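# Place the green block into the blue tray

## Task

Get the green block into the blue tray, and finish with the robot upright and not leaning; a fall or tilt means failure. Nothing may be knocked or carried out of the work area.

## Robot and tools

Robot: a Rainbow Robotics RB-Y1 in a physics simulator. It has a two-wheeled base with rear casters that drives forward/back and turns but cannot go sideways, a folding torso (leg with squat, shift, pitch, yaw), a head, and two 7-joint arms with parallel grippers. Each wrist has a camera housing that sticks out sideways and can collide. Base footprint: 0.58 m wide, 0.10 m ahead of the drive axle, 0.57 m behind; spinning in place sweeps a 0.58 m radius.

Frames (metres): the base frame has its origin on the floor between the drive wheels, x forward, y left, z up. The chest, left_hand and right_hand readings are in this frame. A hand point sits between the finger pads, 0.03 m behind the tips; fingers point along the hand's -z and close along its x. The odometry frame is the base frame at scene start; base_odometry counts wheel rotation only, so slip and bumps distort it. Heading is in rad, positive = left.

move: one action per call. Allowed combinations: base and/or joints (plus optional min_time_s or contact_limits); target alone or with min_time_s; or contact_limits alone. A call with no action just reports state and images.
- base: one object {x_m_s, turn_rad_s, for_s}, velocities held for for_s seconds then stopped. x_m_s is forward speed (negative = backward), 0.005 to 1.5 m/s in magnitude or 0; turn_rad_s is leftward turn rate, 0.02 to 1.509 rad/s in magnitude or 0; for_s 0.1 to 5 s. Omitted velocities are 0. Distance ≈ speed × for_s (accel 0.4 m/s², turns 0.5 rad/s²). This is a relative motion, not a destination.
- joints: a single object keyed by joint name holding absolute angle targets (rad) or gripper openings (m). Ranges: torso_squat_rad 0..1.2, torso_shift_rad -0.3..0.6, torso_pitch_rad -0.2..1.4 (positive bows forward), torso_yaw_rad -1.5..1.5 (positive left; raise both arms outward ≥0.2 rad first); shoulder_pitch ±2.356 (negative swings forward/up); left_shoulder_roll 0..3.141, right_shoulder_roll -3.141..0 (away from the body); shoulder_yaw ±2.094; elbow -2.617..0.01 (negative bends); forearm_roll ±3.141; wrist_pitch -1.57..1.919; hand_roll ±2.705; gripper_m 0..0.1 (pad gap); head_pan_rad ±0.523 (positive left); head_tilt_rad -0.35..1.57 (positive looks down). Torso also obeys: squat+shift<=1.52; squat-shift+pitch<=1.57; shift+0.5pitch-0.4squat<=0.7; shift+0.3pitch-0.5squat<=0.39.
- target: one hand's absolute pose {side: "left"|"right", x, y, z in base-frame metres (-3..3), quat_wxyz as printed on the hand lines}. It is solved once into joint angles, so the hand travels on an arc; break long moves into short ones. Status: "reached" (within 10 mm and 2°), "short" with the error, or "refused" with a reason. Not allowed while another move is still running.
- min_time_s 0.1..8: minimum duration for arm, head, torso motions.
- contact_limits: per gripper current cap in mA, 200..672.5 (default 672.5), lowers grip force; persists.
- cameras: head_camera, left_wrist_camera, right_wrist_camera or all; [] for none. blocking: true (default) waits until everything rests; false returns in about 0.5 s.
To grip, command an opening at least 0.005 m below the object's width; "off_target" or "done" on the gripper is then normal.

wait {seconds 0..10, cameras}: lets time pass, returns early once running moves settle. stop: brakes every running motion. zoom_image {camera, region [x0,y0,x1,y1] pixels, ≤504 each side}: enlarges part of the latest image. finished_scene: ends the scene permanently; the block must stay in the tray on its own.

Results: "move" reads "done" or the worst status. Per-joint words: done, moving, off_target (may still push), stopped, not_followed (arm collision check withheld the command), contact_stop (torso only), time_out, limit_stop_at_<name> (self-collision guard or built-in limit), torque_fault (10 s freeze), limit_stop_at_motor_heat. A time_out or contact_stop on one joint halts its whole group (torso, left arm, right arm). An unexpected stop or refusal prevents the rest of that reply's move/wait/finished_scene calls. base status "done" only means the speed was sent, even if blocked. on_its_own lists uncommanded behaviour. lidar_m: 12 distances, 30° sectors counter-clockwise from straight ahead, at 0.23 m height. motor_effort: wheel load in %, peak in brackets; above ~30 at rest suggests pushing on something. wheel_motors_off=1 when a stalled wheel cut power for 2 s. Joint torques, external torques and wrist force/torque are offset and noisy estimates. MOTOR HOT warns of heating toward a forced pause.

Avoid: fast bending or rising with arms forward or a load, and hard stops while driving bowed over, both can topple the robot. Do not drive into furniture; the base slides under tables where the body can snag. Keep the arms from striking or squeezing each other (about 0.5 rad outward shoulder roll keeps them apart). Avoid dropping the block from height, slamming, hard pushes on fixed objects, excessive loads (3 kg per arm) and anything leaving the work area.

Each tool is called after ">>>" as a command line: name --argument value for each argument, lists and objects as JSON in quotes; but a table of rows of numbers goes row by row, as --pt "numbers of a row", without its own name.

## Session

>>> move --cameras '["all"]'

Scene clock: 0.00 s.
Joint torques (N m): no reading
External joint torques (N m): no reading
Wrist force (N): no reading
Wrist torque (N m): no reading
Wrist force, peak (N): no reading
base_odometry: x=+0.000 y=+0.000 heading=+0.000
lidar_m: 2.63 2.48 1.61 1.48 1.58 2.41 2.48 2.51 2.95 2.29 2.32 2.87
base_status: not commanded
joint_positions: torso_squat_rad=+0.350 torso_shift_rad=+0.000 torso_pitch_rad=+0.000 torso_yaw_rad=+0.000 left_shoulder_pitch_rad=-0.044 left_shoulder_roll_rad=+0.013 left_shoulder_yaw_rad=+0.015 left_elbow_rad=-0.286 left_forearm_roll_rad=+0.033 left_wrist_pitch_rad=-0.012 left_hand_roll_rad=-0.026 left_gripper_m=+0.100 right_shoulder_pitch_rad=-0.021 right_shoulder_roll_rad=-0.025 right_shoulder_yaw_rad=-0.028 right_elbow_rad=-0.274 right_forearm_roll_rad=+0.039 right_wrist_pitch_rad=-0.026 right_hand_roll_rad=+0.041 right_gripper_m=+0.100 head_pan_rad=+0.000 head_tilt_rad=+0.400
joint_status: not commanded
wheel_motors_off: 0
motor_effort: left_wheel=+1 right_wheel=+1
chest: x=-0.2280 y=-0.0003 z=+1.2475 quat_wxyz=(+1.000, +0.000, +0.000, +0.000) (m; base frame)
left_hand: x=-0.0559 y=+0.2293 z=+0.5834 quat_wxyz=(+0.986, +0.006, -0.169, +0.003) (m; base frame)
right_hand: x=-0.0748 y=-0.2412 z=+0.5795 quat_wxyz=(+0.987, -0.019, -0.158, +0.031) (m; base frame)
pictures: head_camera, left_wrist_camera, right_wrist_camera
Images, in order (width x height): head_camera 896x504, left_wrist_camera 644x364, right_wrist_camera 644x364.

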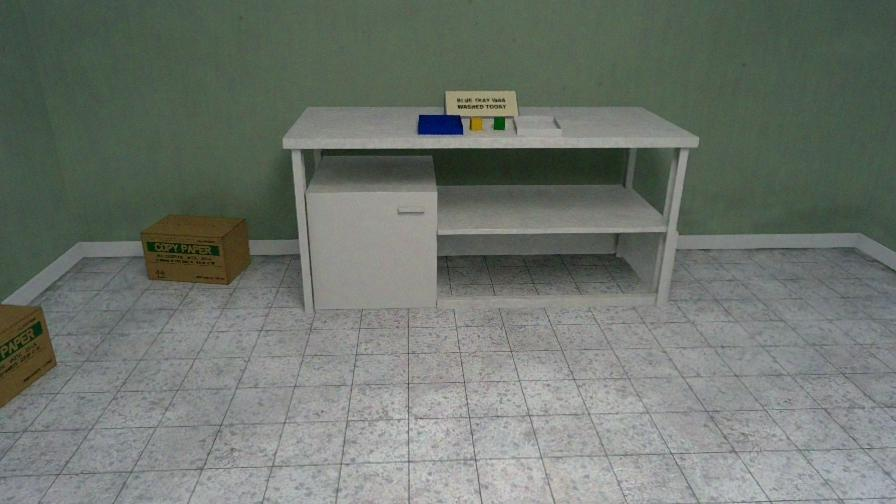

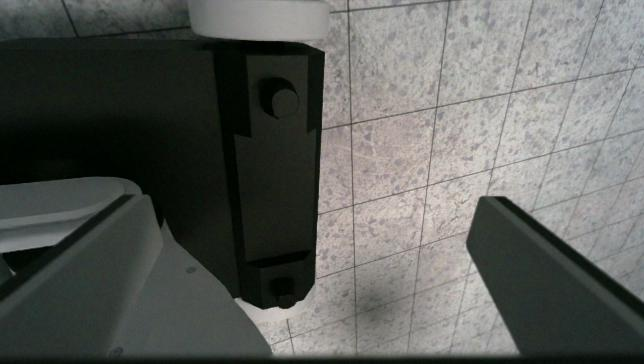

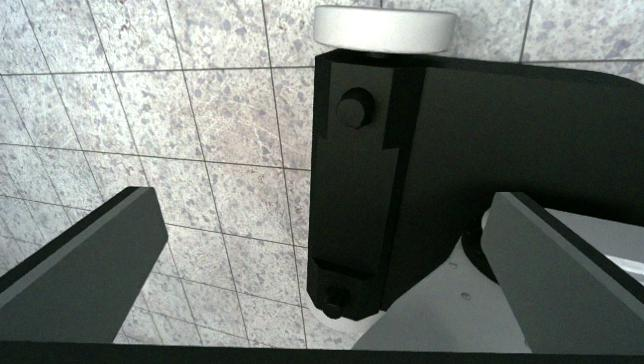

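>>> zoom_image --camera "head_camera" --region '[400, 80, 580, 160]'

>>> zoom_image --camera "head_camera" --region '[270, 80, 710, 320]'

Scaled by 2.800.

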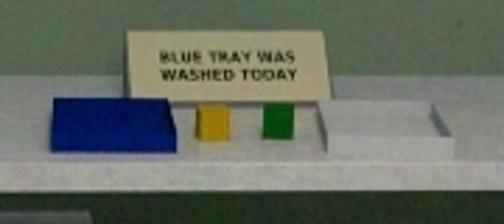

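Scaled by 1.145.

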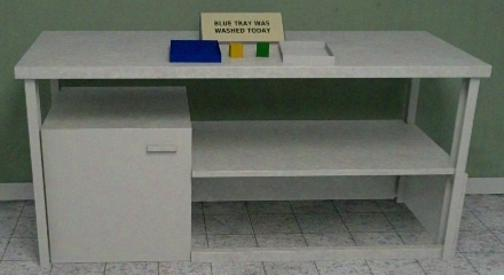

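>>> move --base '{"x_m_s": 0.5, "for_s": 3.0}' --joints '{"head_tilt_rad": 0.5}' --cameras '["head_camera"]'

Scene clock: 26.67 s.
Joint torques (N m): left_arm=[-3.53 -0.31 -0.12 -1.54 -0.16 -0.58 0.05] | right_arm=[-2.37 -0.82 -0.63 -2.21 -0.04 -0.67 -0.12]
External joint torques (N m): left_arm=[0.76 -0.88 -0.16 0.78 -0.17 0.17 0.07] | right_arm=[1.29 0.48 -0.55 -0.26 -0.11 0.01 -0.13]
Wrist force (N): left_arm=[-1.5 -8.7 -14.4] | right_arm=[-2.8 -1.1 -3.7]
Wrist torque (N m): left_arm=[1.39 0.53 0.31] | right_arm=[0.24 -0.23 0.00]
Wrist force, peak (N): left_arm=[-1.5 -9.2 -14.7] | right_arm=[-3.8 -1.9 -4.1]
move: done
base_odometry: x=+1.500 y=+0.000 heading=+0.000
lidar_m: 1.15 1.15 1.79 1.75 1.83 2.16 3.96 4.01 2.31 2.52 2.56 1.51
base_status: done (sent for 3 of 3 s)
joint_positions: torso_squat_rad=+0.350 torso_shift_rad=+0.000 torso_pitch_rad=+0.000 torso_yaw_rad=+0.000 left_shoulder_pitch_rad=-0.044 left_shoulder_roll_rad=+0.013 left_shoulder_yaw_rad=+0.015 left_elbow_rad=-0.286 left_forearm_roll_rad=+0.033 left_wrist_pitch_rad=-0.012 left_hand_roll_rad=-0.026 left_gripper_m=+0.100 right_shoulder_pitch_rad=-0.021 right_shoulder_roll_rad=-0.025 right_shoulder_yaw_rad=-0.028 right_elbow_rad=-0.274 right_forearm_roll_rad=+0.039 right_wrist_pitch_rad=-0.026 right_hand_roll_rad=+0.041 right_gripper_m=+0.100 head_pan_rad=+0.000 head_tilt_rad=+0.500
joint_status: all done
wheel_motors_off: 0
motor_effort: left_wheel=-2(25) right_wheel=+0(42)
chest: x=-0.2280 y=-0.0003 z=+1.2475 quat_wxyz=(+1.000, +0.000, +0.000, +0.000) (m; base frame)
left_hand: x=-0.0558 y=+0.2293 z=+0.5834 quat_wxyz=(+0.986, +0.006, -0.169, +0.003) (m; base frame)
right_hand: x=-0.0748 y=-0.2412 z=+0.5795 quat_wxyz=(+0.987, -0.019, -0.158, +0.031) (m; base frame)
pictures: head_camera
Images, in order (width x height): head_camera 896x504.

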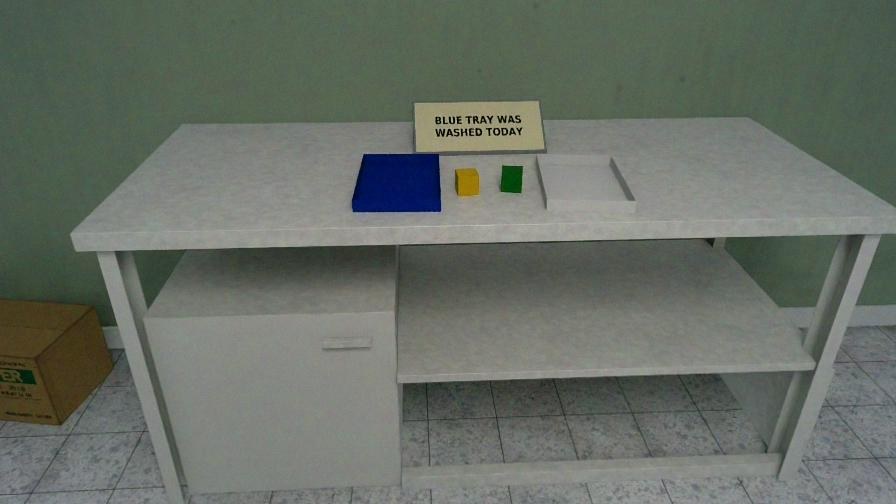

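>>> zoom_image --camera "head_camera" --region '[330, 90, 660, 250]'

Scaled by 1.527.

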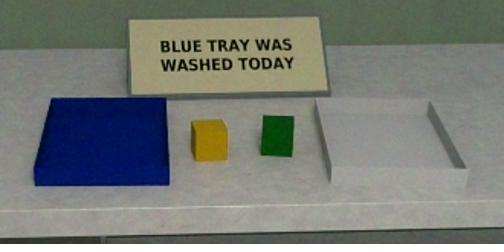

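>>> zoom_image --camera "head_camera" --region '[345, 145, 455, 220]'

>>> zoom_image --camera "head_camera" --region '[530, 145, 640, 220]'

Scaled by 4.582.

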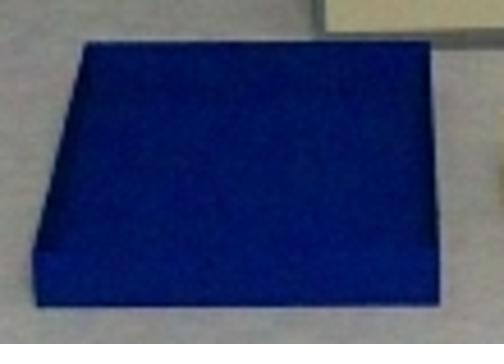

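Scaled by 4.582.

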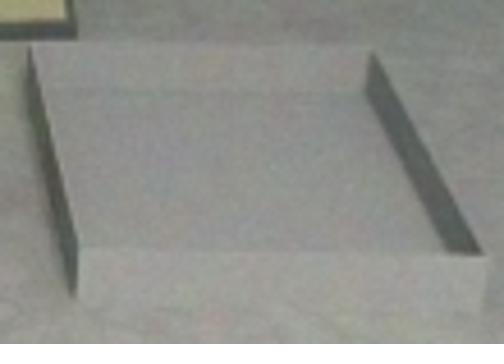

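>>> move --base '{"x_m_s": 0.4, "for_s": 1.4}' --joints '{"head_tilt_rad": 0.65, "left_shoulder_pitch_rad": -0.2, "left_shoulder_roll_rad": 0.3, "left_elbow_rad": -1.75, "left_wrist_pitch_rad": 1.0, "left_shoulder_yaw_rad": 0.0, "left_forearm_roll_rad": 0.0, "left_hand_roll_rad": 0.0, "right_shoulder_pitch_rad": -0.2, "right_shoulder_roll_rad": -0.3, "right_elbow_rad": -1.75, "right_wrist_pitch_rad": 1.0, "right_shoulder_yaw_rad": 0.0, "right_forearm_roll_rad": 0.0, "right_hand_roll_rad": 0.0}' --min_time_s 2 --cameras '["all"]'

Scene clock: 107.57 s.
Joint torques (N m): left_arm=[-14.98 5.41 1.96 -8.68 -0.78 -1.61 0.1] | right_arm=[-13.7 -6.03 -2.46 -10.53 0.49 -1.77 -0.26]
External joint torques (N m): left_arm=[-0.71 -0.36 -1.49 1.01 -0.32 -0.03 0.14] | right_arm=[1 0.48 0.99 -0.72 -0.23 -0.17 -0.3]
Wrist force (N): left_arm=[-4.5 -10.6 -12.0] | right_arm=[-6.0 0.0 -1.3]
Wrist torque (N m): left_arm=[1.54 0.33 0.20] | right_arm=[0.18 -0.45 0.00]
Wrist force, peak (N): left_arm=[-2.3 -9.4 -14.5] | right_arm=[-6.3 0.4 -1.6]
move: done
base_odometry: x=+2.060 y=+0.000 heading=+0.000
lidar_m: 0.90 0.60 0.76 1.72 2.16 2.18 4.52 4.03 2.53 2.45 1.10 1.25
base_status: done (sent for 1.4 of 1.4 s)
joint_positions: torso_squat_rad=+0.350 torso_shift_rad=+0.000 torso_pitch_rad=+0.000 torso_yaw_rad=+0.000 left_shoulder_pitch_rad=-0.200 left_shoulder_roll_rad=+0.300 left_shoulder_yaw_rad=+0.000 left_elbow_rad=-1.750 left_forearm_roll_rad=+0.000 left_wrist_pitch_rad=+1.000 left_hand_roll_rad=+0.000 left_gripper_m=+0.100 right_shoulder_pitch_rad=-0.200 right_shoulder_roll_rad=-0.300 right_shoulder_yaw_rad=+0.000 right_elbow_rad=-1.750 right_forearm_roll_rad=+0.000 right_wrist_pitch_rad=+1.000 right_hand_roll_rad=+0.000 right_gripper_m=+0.100 head_pan_rad=+0.000 head_tilt_rad=+0.650
joint_status: all done
wheel_motors_off: 0
motor_effort: left_wheel=-2(23) right_wheel=+0(20)
chest: x=-0.2280 y=-0.0003 z=+1.2475 quat_wxyz=(+1.000, +0.000, +0.000, +0.000) (m; base frame)
left_hand: x=+0.2941 y=+0.3136 z=+1.0086 quat_wxyz=(+0.880, +0.131, -0.452, -0.073) (m; base frame)
right_hand: x=+0.2940 y=-0.3141 z=+1.0084 quat_wxyz=(+0.880, -0.131, -0.452, +0.073) (m; base frame)
pictures: head_camera, left_wrist_camera, right_wrist_camera
Images, in order (width x height): head_camera 896x504, left_wrist_camera 644x364, right_wrist_camera 644x364.

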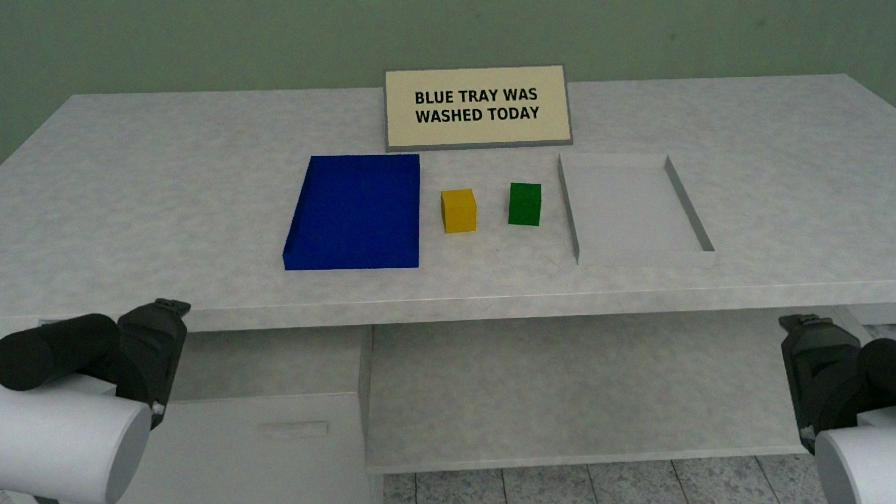

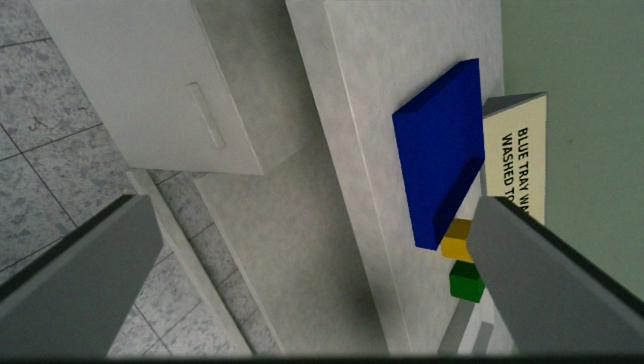

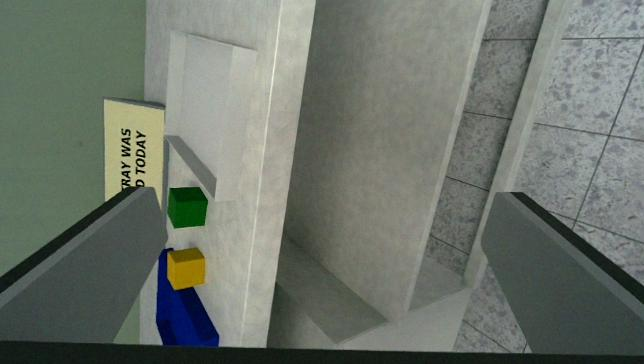

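>>> zoom_image --camera "left_wrist_camera" --region '[370, 40, 560, 340]'

>>> zoom_image --camera "right_wrist_camera" --region '[110, 170, 290, 350]'

>>> zoom_image --camera "head_camera" --region '[270, 140, 440, 280]'

Scaled by 1.680 from the camera's 644x364 image, which has a finer 828x468 frame.

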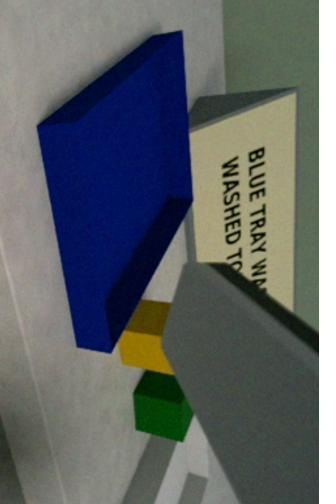

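Scaled by 2.800 from the camera's 644x364 image, which has a finer 828x468 frame.

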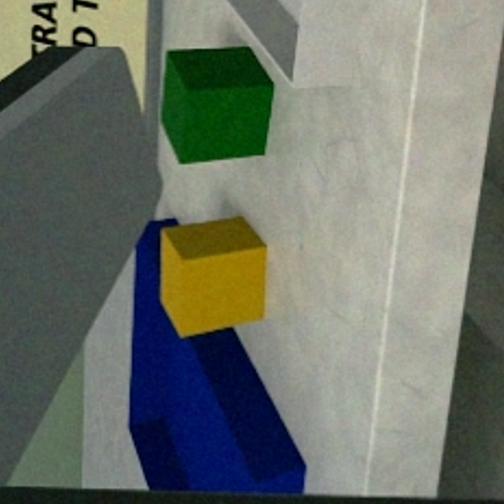

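Scaled by 2.965.

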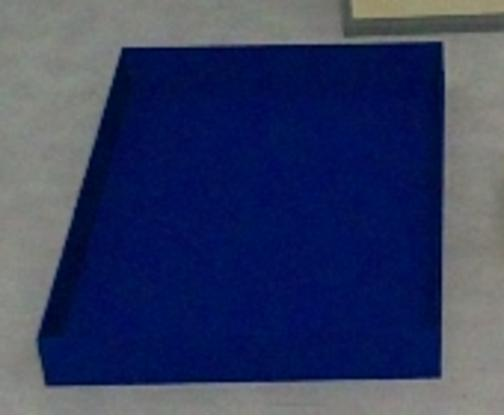

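>>> zoom_image --camera "head_camera" --region '[430, 160, 590, 260]'

>>> zoom_image --camera "right_wrist_camera" --region '[150, 170, 250, 310]'

Scaled by 3.150.

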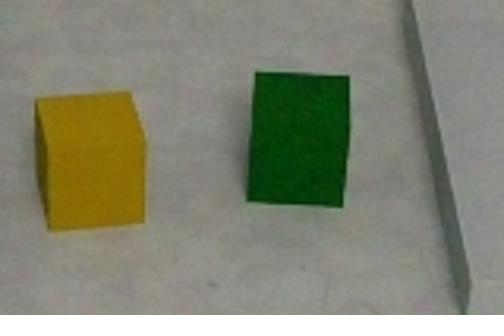

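Scaled by 3.600 from the camera's 644x364 image, which has a finer 828x468 frame.

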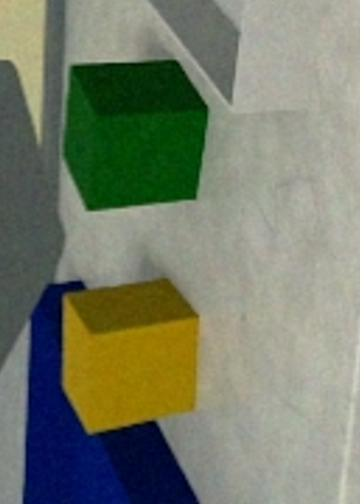

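>>> move --base '{"x_m_s": 0.3, "for_s": 1.1}' --joints '{"left_shoulder_pitch_rad": -0.2, "left_shoulder_roll_rad": 0.5, "left_elbow_rad": -2.2, "left_wrist_pitch_rad": 1.0, "right_shoulder_pitch_rad": -0.2, "right_shoulder_roll_rad": -0.3, "right_elbow_rad": -2.2, "right_wrist_pitch_rad": 1.0}' --min_time_s 1.5 --cameras '[]'

>>> move --joints '{"torso_shift_rad": 0.3, "torso_pitch_rad": 0.35, "head_tilt_rad": 0.6}' --min_time_s 2.5 --cameras '["head_camera", "right_wrist_camera"]'

Scene clock: 198.50 s.
Joint torques (N m): left_arm=[-14.05 6.85 3.96 -7.2 -1.1 -1.58 0.16] | right_arm=[-12.38 -4.87 -2.82 -9.76 0.38 -2.07 -0.25]
External joint torques (N m): left_arm=[-1.16 -0.18 -1.35 0.4 -0.35 0.14 0.2] | right_arm=[1 0.28 0.49 -1.26 -0.28 -0.15 -0.3]
Wrist force (N): left_arm=[-4.8 -11.6 -9.7] | right_arm=[-7.0 0.5 0.7]
Wrist torque (N m): left_arm=[1.62 0.35 0.18] | right_arm=[0.08 -0.55 -0.02]
Wrist force, peak (N): left_arm=[-4.6 -11.0 -12.4] | right_arm=[-7.6 -0.1 0.9]
move: done
base_odometry: x=+2.390 y=+0.000 heading=+0.000
lidar_m: 0.91 0.32 0.34 0.75 1.78 2.43 4.85 3.98 2.62 2.43 0.94 0.99
base_status: done (sent for 1.1 of 1.1 s)
joint_positions: torso_squat_rad=+0.350 torso_shift_rad=+0.000 torso_pitch_rad=+0.000 torso_yaw_rad=+0.000 left_shoulder_pitch_rad=-0.200 left_shoulder_roll_rad=+0.500 left_shoulder_yaw_rad=+0.000 left_elbow_rad=-2.200 left_forearm_roll_rad=+0.000 left_wrist_pitch_rad=+1.000 left_hand_roll_rad=+0.000 left_gripper_m=+0.100 right_shoulder_pitch_rad=-0.200 right_shoulder_roll_rad=-0.300 right_shoulder_yaw_rad=+0.000 right_elbow_rad=-2.200 right_forearm_roll_rad=+0.000 right_wrist_pitch_rad=+1.000 right_hand_roll_rad=+0.000 right_gripper_m=+0.100 head_pan_rad=+0.000 head_tilt_rad=+0.650
joint_status: all done
wheel_motors_off: 0
motor_effort: left_wheel=-2(19) right_wheel=-1(18)
chest: x=-0.2280 y=-0.0003 z=+1.2475 quat_wxyz=(+1.000, +0.000, +0.000, +0.000) (m; base frame)
left_hand: x=+0.2797 y=+0.2983 z=+1.2147 quat_wxyz=(+0.740, +0.198, -0.626, -0.147) (m; base frame)
right_hand: x=+0.2802 y=-0.2559 z=+1.1964 quat_wxyz=(+0.757, -0.112, -0.636, +0.100) (m; base frame)
pictures: none
No camera images: "cameras" was empty.

Scene clock: 201.47 s.
Joint torques (N m): left_arm=[-8.51 7.04 3.8 -7.94 -0.89 -1.32 0.14] | right_arm=[-6.78 -4.15 -2.7 -10.64 0.54 -1.75 -0.35]
External joint torques (N m): left_arm=[-0.47 0.27 -1.34 1 -0.18 0.22 0.18] | right_arm=[1.23 0.67 0.52 -0.86 -0.14 -0.05 -0.39]
Wrist force (N): left_arm=[-4.2 -11.5 -11.2] | right_arm=[-6.5 -0.5 -1.3]
Wrist torque (N m): left_arm=[1.59 0.37 0.17] | right_arm=[0.23 -0.52 -0.05]
Wrist force, peak (N): left_arm=[-4.2 -11.8 -12.2] | right_arm=[-7.3 0.6 0.9]
move: done
base_odometry: x=+2.390 y=+0.000 heading=+0.000
lidar_m: 0.92 0.31 0.34 0.74 1.79 2.43 4.85 3.98 2.62 2.43 0.94 1.00
base_status: not commanded
joint_positions: torso_squat_rad=+0.350 torso_shift_rad=+0.300 torso_pitch_rad=+0.350 torso_yaw_rad=+0.000 left_shoulder_pitch_rad=-0.200 left_shoulder_roll_rad=+0.500 left_shoulder_yaw_rad=+0.000 left_elbow_rad=-2.200 left_forearm_roll_rad=+0.000 left_wrist_pitch_rad=+1.000 left_hand_roll_rad=+0.000 left_gripper_m=+0.100 right_shoulder_pitch_rad=-0.200 right_shoulder_roll_rad=-0.300 right_shoulder_yaw_rad=+0.000 right_elbow_rad=-2.200 right_forearm_roll_rad=+0.000 right_wrist_pitch_rad=+1.000 right_hand_roll_rad=+0.000 right_gripper_m=+0.100 head_pan_rad=+0.000 head_tilt_rad=+0.600
joint_status: all done
wheel_motors_off: 0
motor_effort: left_wheel=-2(4) right_wheel=+0(2)
chest: x=+0.0724 y=-0.0003 z=+1.1994 quat_wxyz=(+0.985, +0.000, +0.174, +0.000) (m; base frame)
left_hand: x=+0.5381 y=+0.2984 z=+0.9945 quat_wxyz=(+0.837, +0.169, -0.488, -0.179) (m; base frame)
right_hand: x=+0.5323 y=-0.2559 z=+0.9771 quat_wxyz=(+0.856, -0.092, -0.495, +0.118) (m; base frame)
pictures: head_camera, right_wrist_camera
Images, in order (width x height): head_camera 896x504, right_wrist_camera 644x364.

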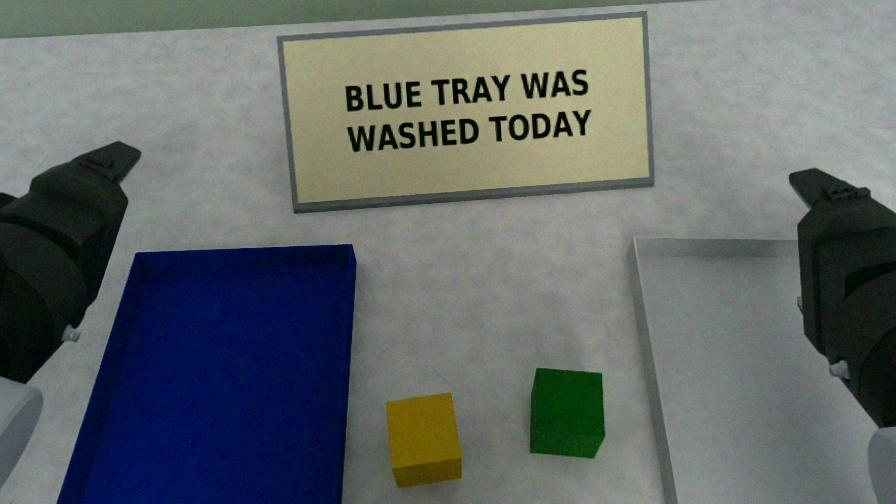

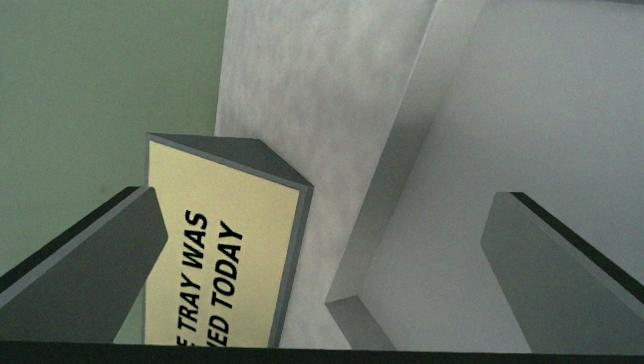

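>>> zoom_image --camera "head_camera" --region '[500, 340, 680, 480]'

Scaled by 2.800.

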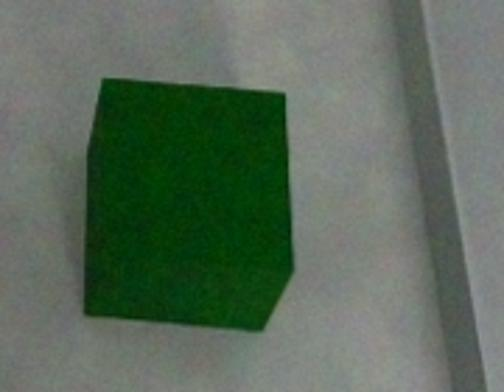

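>>> move --joints '{"head_tilt_rad": 0.8}' --cameras '[]'

>>> move --target '{"side": "right", "x": 0.435, "y": -0.09, "z": 1.02, "quat_wxyz": [0.99966, 0, 0, -0.026]}' --min_time_s 1.5 --cameras '["head_camera", "right_wrist_camera"]'

Scene clock: 240.00 s.
Joint torques (N m): left_arm=[-9.06 7.66 3.82 -7.92 -0.85 -1.36 0.39] | right_arm=[-6.86 -4.41 -2.69 -10.76 0.49 -1.74 -0.24]
External joint torques (N m): left_arm=[-1.02 0.9 -1.32 1.02 -0.14 0.17 0.43] | right_arm=[1.14 0.41 0.53 -0.98 -0.18 -0.05 -0.28]
Wrist force (N): left_arm=[-4.3 -11.8 -11.8] | right_arm=[-6.4 -0.3 -1.1]
Wrist torque (N m): left_arm=[1.63 0.36 0.18] | right_arm=[0.18 -0.47 -0.02]
Wrist force, peak (N): left_arm=[-4.2 -11.9 -11.8] | right_arm=[-7.1 0.1 -0.6]
move: done
base_odometry: x=+2.390 y=+0.000 heading=+0.000
lidar_m: 0.91 0.31 0.34 0.74 1.79 2.43 4.85 3.99 2.62 2.44 0.94 0.99
base_status: not commanded
joint_positions: torso_squat_rad=+0.350 torso_shift_rad=+0.300 torso_pitch_rad=+0.350 torso_yaw_rad=+0.000 left_shoulder_pitch_rad=-0.200 left_shoulder_roll_rad=+0.500 left_shoulder_yaw_rad=+0.000 left_elbow_rad=-2.200 left_forearm_roll_rad=+0.000 left_wrist_pitch_rad=+1.000 left_hand_roll_rad=+0.000 left_gripper_m=+0.100 right_shoulder_pitch_rad=-0.200 right_shoulder_roll_rad=-0.300 right_shoulder_yaw_rad=+0.000 right_elbow_rad=-2.200 right_forearm_roll_rad=+0.000 right_wrist_pitch_rad=+1.000 right_hand_roll_rad=+0.000 right_gripper_m=+0.100 head_pan_rad=+0.000 head_tilt_rad=+0.800
joint_status: all done
wheel_motors_off: 0
motor_effort: left_wheel=-1(4) right_wheel=+0(1)
chest: x=+0.0724 y=-0.0003 z=+1.1994 quat_wxyz=(+0.985, +0.000, +0.174, +0.000) (m; base frame)
left_hand: x=+0.5381 y=+0.2984 z=+0.9945 quat_wxyz=(+0.837, +0.169, -0.488, -0.179) (m; base frame)
right_hand: x=+0.5323 y=-0.2559 z=+0.9772 quat_wxyz=(+0.856, -0.092, -0.495, +0.118) (m; base frame)
pictures: none
No camera images: "cameras" was empty.

Scene clock: 241.83 s.
Joint torques (N m): left_arm=[-8.79 7 4.31 -8.18 -1.06 -1.41 0.19] | right_arm=[-9.59 2.28 0.16 -8.09 0.12 -1.33 -0.08]
External joint torques (N m): left_arm=[-0.75 0.24 -0.83 0.75 -0.34 0.12 0.23] | right_arm=[0 0.48 0.1 -1.02 -0.02 -0.07 -0.11]
Wrist force (N): left_arm=[-4.1 -11.7 -11.5] | right_arm=[-4.7 -2.7 -3.0]
Wrist torque (N m): left_arm=[1.60 0.39 0.16] | right_arm=[0.29 -0.38 0.02]
Wrist force, peak (N): left_arm=[-4.2 -12.0 -11.8] | right_arm=[-6.7 -0.5 -1.9]
move: short
base_odometry: x=+2.390 y=+0.000 heading=+0.000
lidar_m: 0.92 0.32 0.34 0.75 1.79 2.43 4.85 3.98 2.62 2.43 0.94 0.99
base_status: not commanded
joint_positions: torso_squat_rad=+0.350 torso_shift_rad=+0.300 torso_pitch_rad=+0.350 torso_yaw_rad=+0.000 left_shoulder_pitch_rad=-0.200 left_shoulder_roll_rad=+0.500 left_shoulder_yaw_rad=+0.000 left_elbow_rad=-2.200 left_forearm_roll_rad=+0.000 left_wrist_pitch_rad=+1.000 left_hand_roll_rad=+0.000 left_gripper_m=+0.100 right_shoulder_pitch_rad=-0.462 right_shoulder_roll_rad=+0.000 right_shoulder_yaw_rad=+0.217 right_elbow_rad=-2.487 right_forearm_roll_rad=+0.004 right_wrist_pitch_rad=+1.919 right_hand_roll_rad=-0.421 right_gripper_m=+0.100 head_pan_rad=+0.000 head_tilt_rad=+0.800
joint_status: all done
wheel_motors_off: 0
motor_effort: left_wheel=+2(4) right_wheel=+0(1)
chest: x=+0.0724 y=-0.0003 z=+1.1994 quat_wxyz=(+0.985, +0.000, +0.174, +0.000) (m; base frame)
left_hand: x=+0.5381 y=+0.2984 z=+0.9945 quat_wxyz=(+0.837, +0.169, -0.488, -0.179) (m; base frame)
right_hand: x=+0.4351 y=-0.0900 z=+1.0194 quat_wxyz=(+0.946, +0.124, -0.298, -0.025) (m; base frame)
right_hand_status: short (checked arc, as near as the solve gets, planned for 1.5 s): 1 mm and 37.7 deg off. The place is met; only the turn is off.
pictures: head_camera, right_wrist_camera
Images, in order (width x height): head_camera 896x504, right_wrist_camera 644x364.

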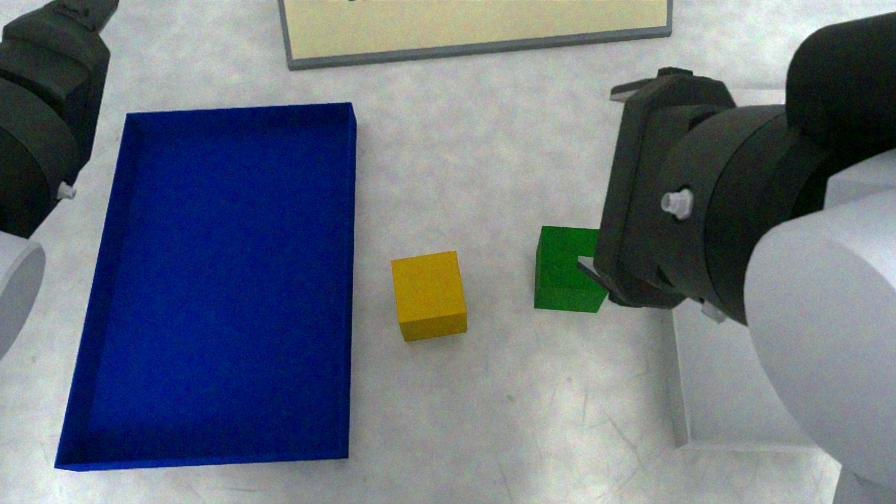

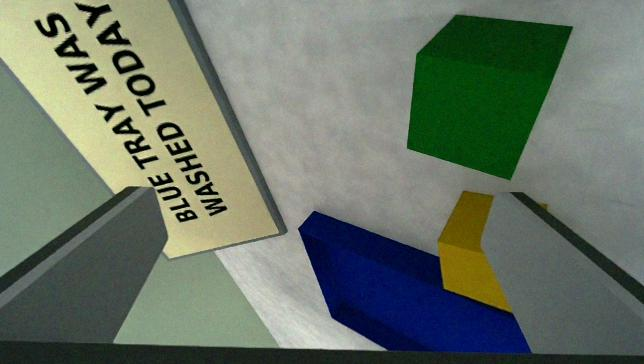

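>>> move --target '{"side": "right", "x": 0.43, "y": -0.095, "z": 0.985, "quat_wxyz": [0.7006, -0.1877, -0.1782, 0.665]}' --min_time_s 1.5 --cameras '["head_camera", "right_wrist_camera"]'

Scene clock: 363.37 s.
Joint torques (N m): left_arm=[-8.66 7.03 3.63 -7.93 -0.91 -1.29 0.12] | right_arm=[-14.52 -4.18 -7.66 -4.93 1.12 -0.16 -0.32]
External joint torques (N m): left_arm=[-0.62 0.27 -1.51 1.01 -0.19 0.25 0.16] | right_arm=[-0.17 0.26 0.06 0.15 -0.03 0.04 -0.31]
Wrist force (N): left_arm=[-4.1 -11.5 -11.7] | right_arm=[-1.2 1.4 -3.4]
Wrist torque (N m): left_arm=[1.58 0.38 0.18] | right_arm=[0.09 -0.16 -0.08]
Wrist force, peak (N): left_arm=[-4.4 -12.0 -12.0] | right_arm=[-5.0 -3.3 -3.5]
move: done
base_odometry: x=+2.390 y=+0.000 heading=+0.000
lidar_m: 0.92 0.32 0.33 0.74 1.79 2.43 4.85 3.98 2.61 2.43 0.94 0.99
base_status: not commanded
joint_positions: torso_squat_rad=+0.350 torso_shift_rad=+0.300 torso_pitch_rad=+0.350 torso_yaw_rad=+0.000 left_shoulder_pitch_rad=-0.200 left_shoulder_roll_rad=+0.500 left_shoulder_yaw_rad=+0.000 left_elbow_rad=-2.200 left_forearm_roll_rad=+0.000 left_wrist_pitch_rad=+1.000 left_hand_roll_rad=+0.000 left_gripper_m=+0.100 right_shoulder_pitch_rad=-1.005 right_shoulder_roll_rad=-0.708 right_shoulder_yaw_rad=+0.866 right_elbow_rad=-2.331 right_forearm_roll_rad=-0.465 right_wrist_pitch_rad=+1.919 right_hand_roll_rad=+0.145 right_gripper_m=+0.100 head_pan_rad=+0.000 head_tilt_rad=+0.800
joint_status: all done
wheel_motors_off: 0
motor_effort: left_wheel=+0(3) right_wheel=+0(1)
chest: x=+0.0724 y=-0.0003 z=+1.1994 quat_wxyz=(+0.985, +0.000, +0.174, +0.000) (m; base frame)
left_hand: x=+0.5381 y=+0.2984 z=+0.9945 quat_wxyz=(+0.837, +0.169, -0.488, -0.179) (m; base frame)
right_hand: x=+0.4300 y=-0.0951 z=+0.9850 quat_wxyz=(+0.701, -0.187, -0.179, +0.665) (m; base frame)
right_hand_status: reached (checked arc, planned for 1.5 s): 0 mm and 0.1 deg off.
pictures: head_camera, right_wrist_camera
Images, in order (width x height): head_camera 896x504, right_wrist_camera 644x364.

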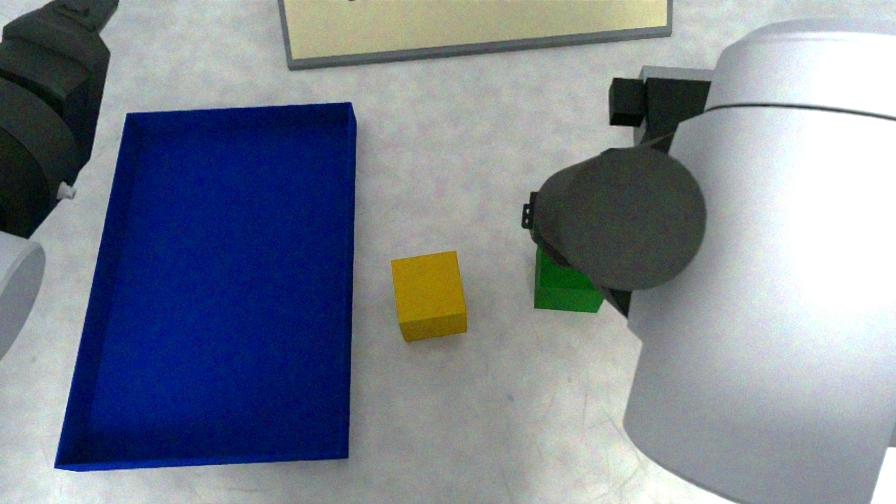

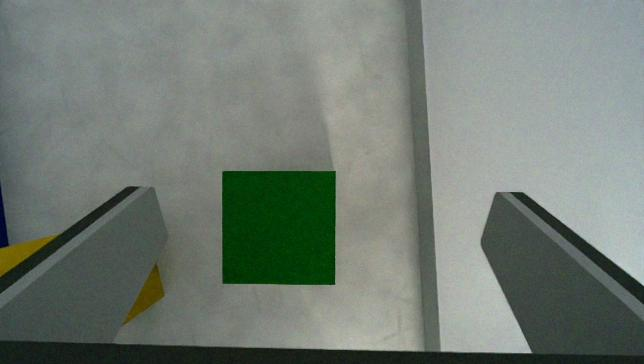

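>>> move --target '{"side": "right", "x": 0.433, "y": -0.074, "z": 0.925, "quat_wxyz": [0.7006, -0.1877, -0.1782, 0.665]}' --min_time_s 1.0 --cameras '["head_camera", "right_wrist_camera"]'

Scene clock: 397.07 s.
Joint torques (N m): left_arm=[-9.02 7.14 4.12 -7.97 -0.82 -1.45 0.05] | right_arm=[-11.85 -2.07 -7.25 -6 1.17 -0.2 -0.38]
External joint torques (N m): left_arm=[-0.98 0.38 -1.02 0.97 -0.11 0.08 0.08] | right_arm=[2.37 1.17 0.34 0.21 -0.03 -0.01 -0.38]
Wrist force (N): left_arm=[-4.2 -11.8 -11.5] | right_arm=[-1.1 1.3 -3.2]
Wrist torque (N m): left_arm=[1.65 0.38 0.18] | right_arm=[0.08 -0.14 -0.01]
Wrist force, peak (N): left_arm=[-4.1 -12.0 -11.8] | right_arm=[-2.0 1.8 -4.1]
move: done
base_odometry: x=+2.390 y=+0.000 heading=+0.000
lidar_m: 0.91 0.31 0.34 0.75 1.80 2.43 4.85 3.99 2.62 2.43 0.94 0.99
base_status: not commanded
joint_positions: torso_squat_rad=+0.350 torso_shift_rad=+0.300 torso_pitch_rad=+0.350 torso_yaw_rad=+0.000 left_shoulder_pitch_rad=-0.200 left_shoulder_roll_rad=+0.500 left_shoulder_yaw_rad=+0.000 left_elbow_rad=-2.200 left_forearm_roll_rad=+0.000 left_wrist_pitch_rad=+1.000 left_hand_roll_rad=+0.000 left_gripper_m=+0.100 right_shoulder_pitch_rad=-0.953 right_shoulder_roll_rad=-0.637 right_shoulder_yaw_rad=+1.002 right_elbow_rad=-2.163 right_forearm_roll_rad=-0.307 right_wrist_pitch_rad=+1.765 right_hand_roll_rad=+0.134 right_gripper_m=+0.100 head_pan_rad=+0.000 head_tilt_rad=+0.800
joint_status: all done
wheel_motors_off: 0
motor_effort: left_wheel=+1(4) right_wheel=+1(1)
chest: x=+0.0724 y=-0.0003 z=+1.1994 quat_wxyz=(+0.985, +0.000, +0.174, +0.000) (m; base frame)
left_hand: x=+0.5381 y=+0.2984 z=+0.9945 quat_wxyz=(+0.837, +0.169, -0.488, -0.179) (m; base frame)
right_hand: x=+0.4332 y=-0.0740 z=+0.9253 quat_wxyz=(+0.701, -0.188, -0.178, +0.665) (m; base frame)
right_hand_status: reached (checked arc, planned for 1.0 s): 0 mm and 0.0 deg off.
pictures: head_camera, right_wrist_camera
Images, in order (width x height): head_camera 896x504, right_wrist_camera 644x364.

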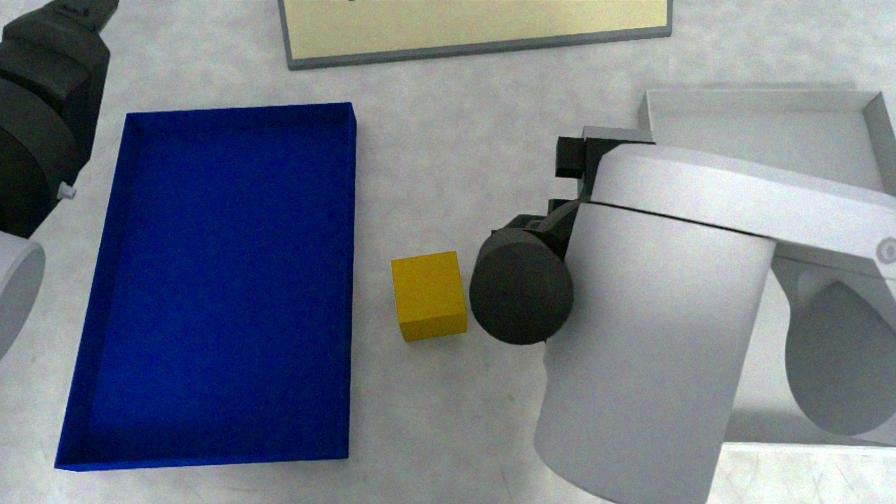

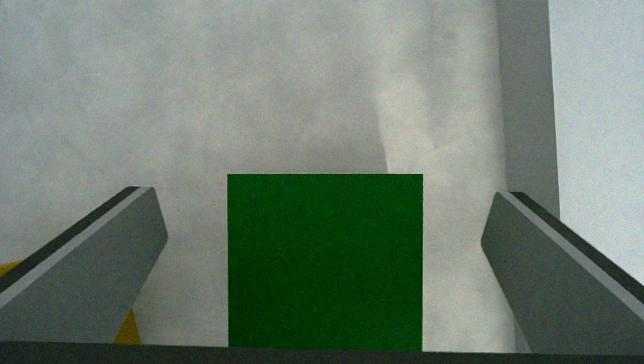

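>>> move --target '{"side": "right", "x": 0.433, "y": -0.074, "z": 0.905, "quat_wxyz": [0.7006, -0.1877, -0.1782, 0.665]}' --min_time_s 0.8 --cameras '["right_wrist_camera"]'

>>> move --joints '{"right_gripper_m": 0.035}' --cameras '["right_wrist_camera"]'

Scene clock: 409.30 s.
Joint torques (N m): left_arm=[-8.95 6.94 4.13 -8.35 -0.85 -1.48 0.17] | right_arm=[-11.57 -1.65 -6.86 -6.2 1.22 -0.36 -0.35]
External joint torques (N m): left_arm=[-0.91 0.18 -1.01 0.59 -0.14 0.05 0.2] | right_arm=[2.44 1.47 0.65 0.27 0.01 -0.17 -0.34]
Wrist force (N): left_arm=[-4.1 -11.7 -11.7] | right_arm=[-1.0 1.1 -3.4]
Wrist torque (N m): left_arm=[1.61 0.38 0.17] | right_arm=[0.11 -0.13 0.00]
Wrist force, peak (N): left_arm=[-4.3 -12.0 -11.7] | right_arm=[-1.6 2.1 -3.6]
move: done
base_odometry: x=+2.390 y=+0.000 heading=+0.000
lidar_m: 0.91 0.31 0.34 0.74 1.80 2.43 4.85 3.98 2.62 2.44 0.93 0.99
base_status: not commanded
joint_positions: torso_squat_rad=+0.350 torso_shift_rad=+0.300 torso_pitch_rad=+0.350 torso_yaw_rad=+0.000 left_shoulder_pitch_rad=-0.200 left_shoulder_roll_rad=+0.500 left_shoulder_yaw_rad=+0.000 left_elbow_rad=-2.200 left_forearm_roll_rad=+0.000 left_wrist_pitch_rad=+1.000 left_hand_roll_rad=+0.000 left_gripper_m=+0.100 right_shoulder_pitch_rad=-0.928 right_shoulder_roll_rad=-0.633 right_shoulder_yaw_rad=+1.035 right_elbow_rad=-2.116 right_forearm_roll_rad=-0.267 right_wrist_pitch_rad=+1.705 right_hand_roll_rad=+0.130 right_gripper_m=+0.100 head_pan_rad=+0.000 head_tilt_rad=+0.800
joint_status: all done
wheel_motors_off: 0
motor_effort: left_wheel=-3(3) right_wheel=+1(2)
chest: x=+0.0724 y=-0.0003 z=+1.1994 quat_wxyz=(+0.985, +0.000, +0.174, +0.000) (m; base frame)
left_hand: x=+0.5381 y=+0.2984 z=+0.9945 quat_wxyz=(+0.837, +0.169, -0.488, -0.179) (m; base frame)
right_hand: x=+0.4332 y=-0.0740 z=+0.9053 quat_wxyz=(+0.701, -0.188, -0.178, +0.665) (m; base frame)
right_hand_status: reached (checked arc, planned for 0.8 s): 0 mm and 0.0 deg off.
pictures: right_wrist_camera
Images, in order (width x height): right_wrist_camera 644x364.

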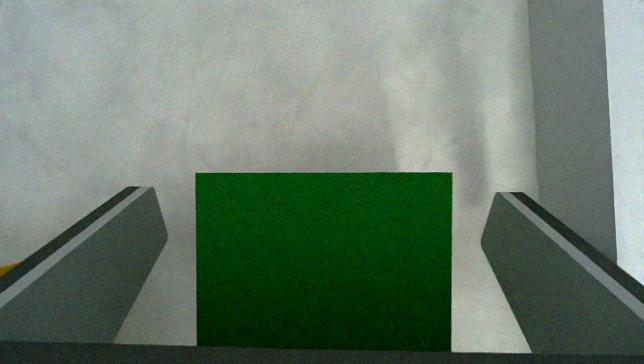

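Scene clock: 410.57 s.
Joint torques (N m): left_arm=[-8.46 6.91 3.48 -8.17 -0.91 -1.35 0.12] | right_arm=[-11.52 -1.64 -6.91 -6.17 1.21 -0.17 -0.36]
External joint torques (N m): left_arm=[-0.42 0.15 -1.66 0.77 -0.2 0.19 0.16] | right_arm=[2.49 1.48 0.59 0.3 -0.01 0.02 -0.36]
Wrist force (N): left_arm=[-4.1 -11.8 -11.6] | right_arm=[-0.8 1.1 -2.5]
Wrist torque (N m): left_arm=[1.62 0.41 0.18] | right_arm=[0.10 -0.12 0.01]
Wrist force, peak (N): left_arm=[-4.4 -11.9 -11.5] | right_arm=[-1.2 1.2 -4.4]
move: off_target
base_odometry: x=+2.390 y=+0.000 heading=+0.000
lidar_m: 0.91 0.32 0.34 0.74 1.78 2.42 4.84 3.99 2.62 2.42 0.94 0.99
base_status: not commanded
joint_positions: torso_squat_rad=+0.350 torso_shift_rad=+0.300 torso_pitch_rad=+0.350 torso_yaw_rad=+0.000 left_shoulder_pitch_rad=-0.200 left_shoulder_roll_rad=+0.500 left_shoulder_yaw_rad=+0.000 left_elbow_rad=-2.200 left_forearm_roll_rad=+0.000 left_wrist_pitch_rad=+1.000 left_hand_roll_rad=+0.000 left_gripper_m=+0.100 right_shoulder_pitch_rad=-0.928 right_shoulder_roll_rad=-0.633 right_shoulder_yaw_rad=+1.035 right_elbow_rad=-2.116 right_forearm_roll_rad=-0.267 right_wrist_pitch_rad=+1.705 right_hand_roll_rad=+0.130 right_gripper_m=+0.049 head_pan_rad=+0.000 head_tilt_rad=+0.800
joint_status: right_gripper_m off_target (ended at +0.049, target +0.035)
wheel_motors_off: 0
motor_effort: left_wheel=-1(3) right_wheel=+0(1)
chest: x=+0.0724 y=-0.0003 z=+1.1994 quat_wxyz=(+0.985, +0.000, +0.174, +0.000) (m; base frame)
left_hand: x=+0.5381 y=+0.2984 z=+0.9945 quat_wxyz=(+0.837, +0.169, -0.488, -0.179) (m; base frame)
right_hand: x=+0.4332 y=-0.0740 z=+0.9053 quat_wxyz=(+0.701, -0.188, -0.179, +0.665) (m; base frame)
pictures: right_wrist_camera
Images, in order (width x height): right_wrist_camera 644x364.

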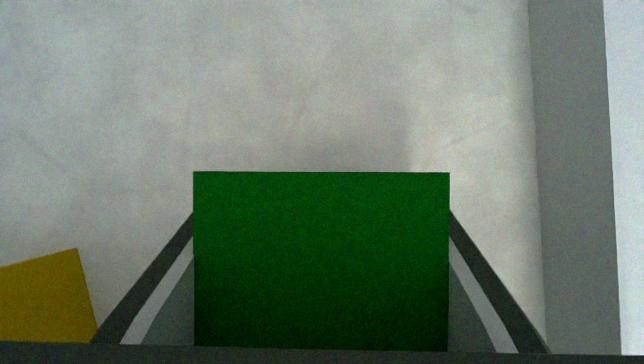

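>>> move --target '{"side": "right", "x": 0.433, "y": -0.074, "z": 0.985, "quat_wxyz": [0.7006, -0.1877, -0.1782, 0.665]}' --min_time_s 1.2 --cameras '["right_wrist_camera"]'

>>> move --joints '{"left_shoulder_roll_rad": 1.1, "left_elbow_rad": -2.3}' --min_time_s 1.2 --cameras '["head_camera"]'

Scene clock: 441.23 s.
Joint torques (N m): left_arm=[-8.72 6.89 4.24 -8.01 -0.89 -1.43 0.18] | right_arm=[-15.87 -4.44 -10.25 -6.2 1.12 -0.03 -0.28]
External joint torques (N m): left_arm=[-0.68 0.13 -0.9 0.93 -0.18 0.11 0.21] | right_arm=[-0.74 -0.57 -2.23 -1.28 -0.03 0.12 -0.27]
Wrist force (N): left_arm=[-4.2 -11.7 -11.6] | right_arm=[-0.7 1.9 -4.4]
Wrist torque (N m): left_arm=[1.61 0.37 0.18] | right_arm=[0.09 -0.11 0.03]
Wrist force, peak (N): left_arm=[-4.1 -11.8 -11.9] | right_arm=[-0.8 2.2 -5.1]
move: done
base_odometry: x=+2.390 y=+0.000 heading=+0.000
lidar_m: 0.91 0.32 0.33 0.74 1.79 2.43 4.84 3.98 2.62 2.44 0.94 1.00
base_status: not commanded
joint_positions: torso_squat_rad=+0.350 torso_shift_rad=+0.300 torso_pitch_rad=+0.350 torso_yaw_rad=+0.000 left_shoulder_pitch_rad=-0.200 left_shoulder_roll_rad=+0.500 left_shoulder_yaw_rad=+0.000 left_elbow_rad=-2.200 left_forearm_roll_rad=+0.000 left_wrist_pitch_rad=+1.000 left_hand_roll_rad=+0.000 left_gripper_m=+0.100 right_shoulder_pitch_rad=-1.084 right_shoulder_roll_rad=-0.663 right_shoulder_yaw_rad=+0.927 right_elbow_rad=-2.274 right_forearm_roll_rad=-0.484 right_wrist_pitch_rad=+1.919 right_hand_roll_rad=+0.089 right_gripper_m=+0.049 head_pan_rad=+0.000 head_tilt_rad=+0.800
joint_status: all done
wheel_motors_off: 0
motor_effort: left_wheel=+0(5) right_wheel=+0(1)
chest: x=+0.0724 y=-0.0003 z=+1.1994 quat_wxyz=(+0.985, +0.000, +0.174, +0.000) (m; base frame)
left_hand: x=+0.5381 y=+0.2984 z=+0.9945 quat_wxyz=(+0.837, +0.169, -0.488, -0.179) (m; base frame)
right_hand: x=+0.4329 y=-0.0742 z=+0.9848 quat_wxyz=(+0.700, -0.187, -0.179, +0.665) (m; base frame)
right_hand_status: reached (checked arc, planned for 1.2 s): 0 mm and 0.1 deg off.
pictures: right_wrist_camera
Images, in order (width x height): right_wrist_camera 644x364.

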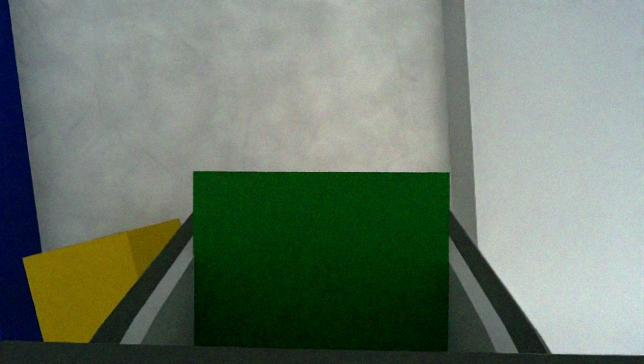

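Scene clock: 442.73 s.
Joint torques (N m): left_arm=[-9.17 11.33 8.96 -4.84 -1.77 -0.61 0.26] | right_arm=[-15.67 -3.96 -9.9 -6.07 1.03 -0.13 -0.36]
External joint torques (N m): left_arm=[-0.76 -0.55 -0.47 0.12 -0.39 0.21 0.27] | right_arm=[-0.54 -0.08 -1.89 -1.14 -0.12 0.01 -0.36]
Wrist force (N): left_arm=[-2.0 -14.1 -10.7] | right_arm=[-1.4 1.8 -4.2]
Wrist torque (N m): left_arm=[1.74 0.51 0.14] | right_arm=[0.09 -0.18 -0.02]
Wrist force, peak (N): left_arm=[-2.8 -13.8 -11.2] | right_arm=[-1.5 2.2 -4.7]
move: done
base_odometry: x=+2.390 y=+0.000 heading=+0.000
lidar_m: 0.91 0.31 0.34 0.75 1.79 2.43 4.85 3.98 2.62 2.43 0.93 0.99
base_status: not commanded
joint_positions: torso_squat_rad=+0.350 torso_shift_rad=+0.300 torso_pitch_rad=+0.350 torso_yaw_rad=+0.000 left_shoulder_pitch_rad=-0.200 left_shoulder_roll_rad=+1.100 left_shoulder_yaw_rad=+0.000 left_elbow_rad=-2.300 left_forearm_roll_rad=+0.000 left_wrist_pitch_rad=+1.000 left_hand_roll_rad=+0.000 left_gripper_m=+0.100 right_shoulder_pitch_rad=-1.084 right_shoulder_roll_rad=-0.663 right_shoulder_yaw_rad=+0.927 right_elbow_rad=-2.274 right_forearm_roll_rad=-0.484 right_wrist_pitch_rad=+1.919 right_hand_roll_rad=+0.089 right_gripper_m=+0.049 head_pan_rad=+0.000 head_tilt_rad=+0.800
joint_status: all done
wheel_motors_off: 0
motor_effort: left_wheel=+0(3) right_wheel=+0(2)
chest: x=+0.0724 y=-0.0003 z=+1.1994 quat_wxyz=(+0.985, +0.000, +0.174, +0.000) (m; base frame)
left_hand: x=+0.5548 y=+0.3568 z=+1.1121 quat_wxyz=(+0.709, +0.368, -0.475, -0.369) (m; base frame)
right_hand: x=+0.4330 y=-0.0742 z=+0.9848 quat_wxyz=(+0.700, -0.187, -0.179, +0.665) (m; base frame)
pictures: head_camera
Images, in order (width x height): head_camera 896x504.

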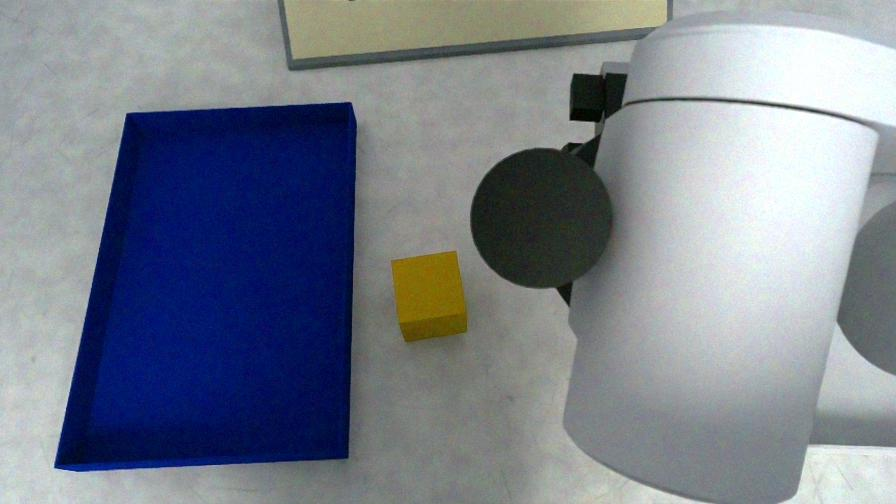

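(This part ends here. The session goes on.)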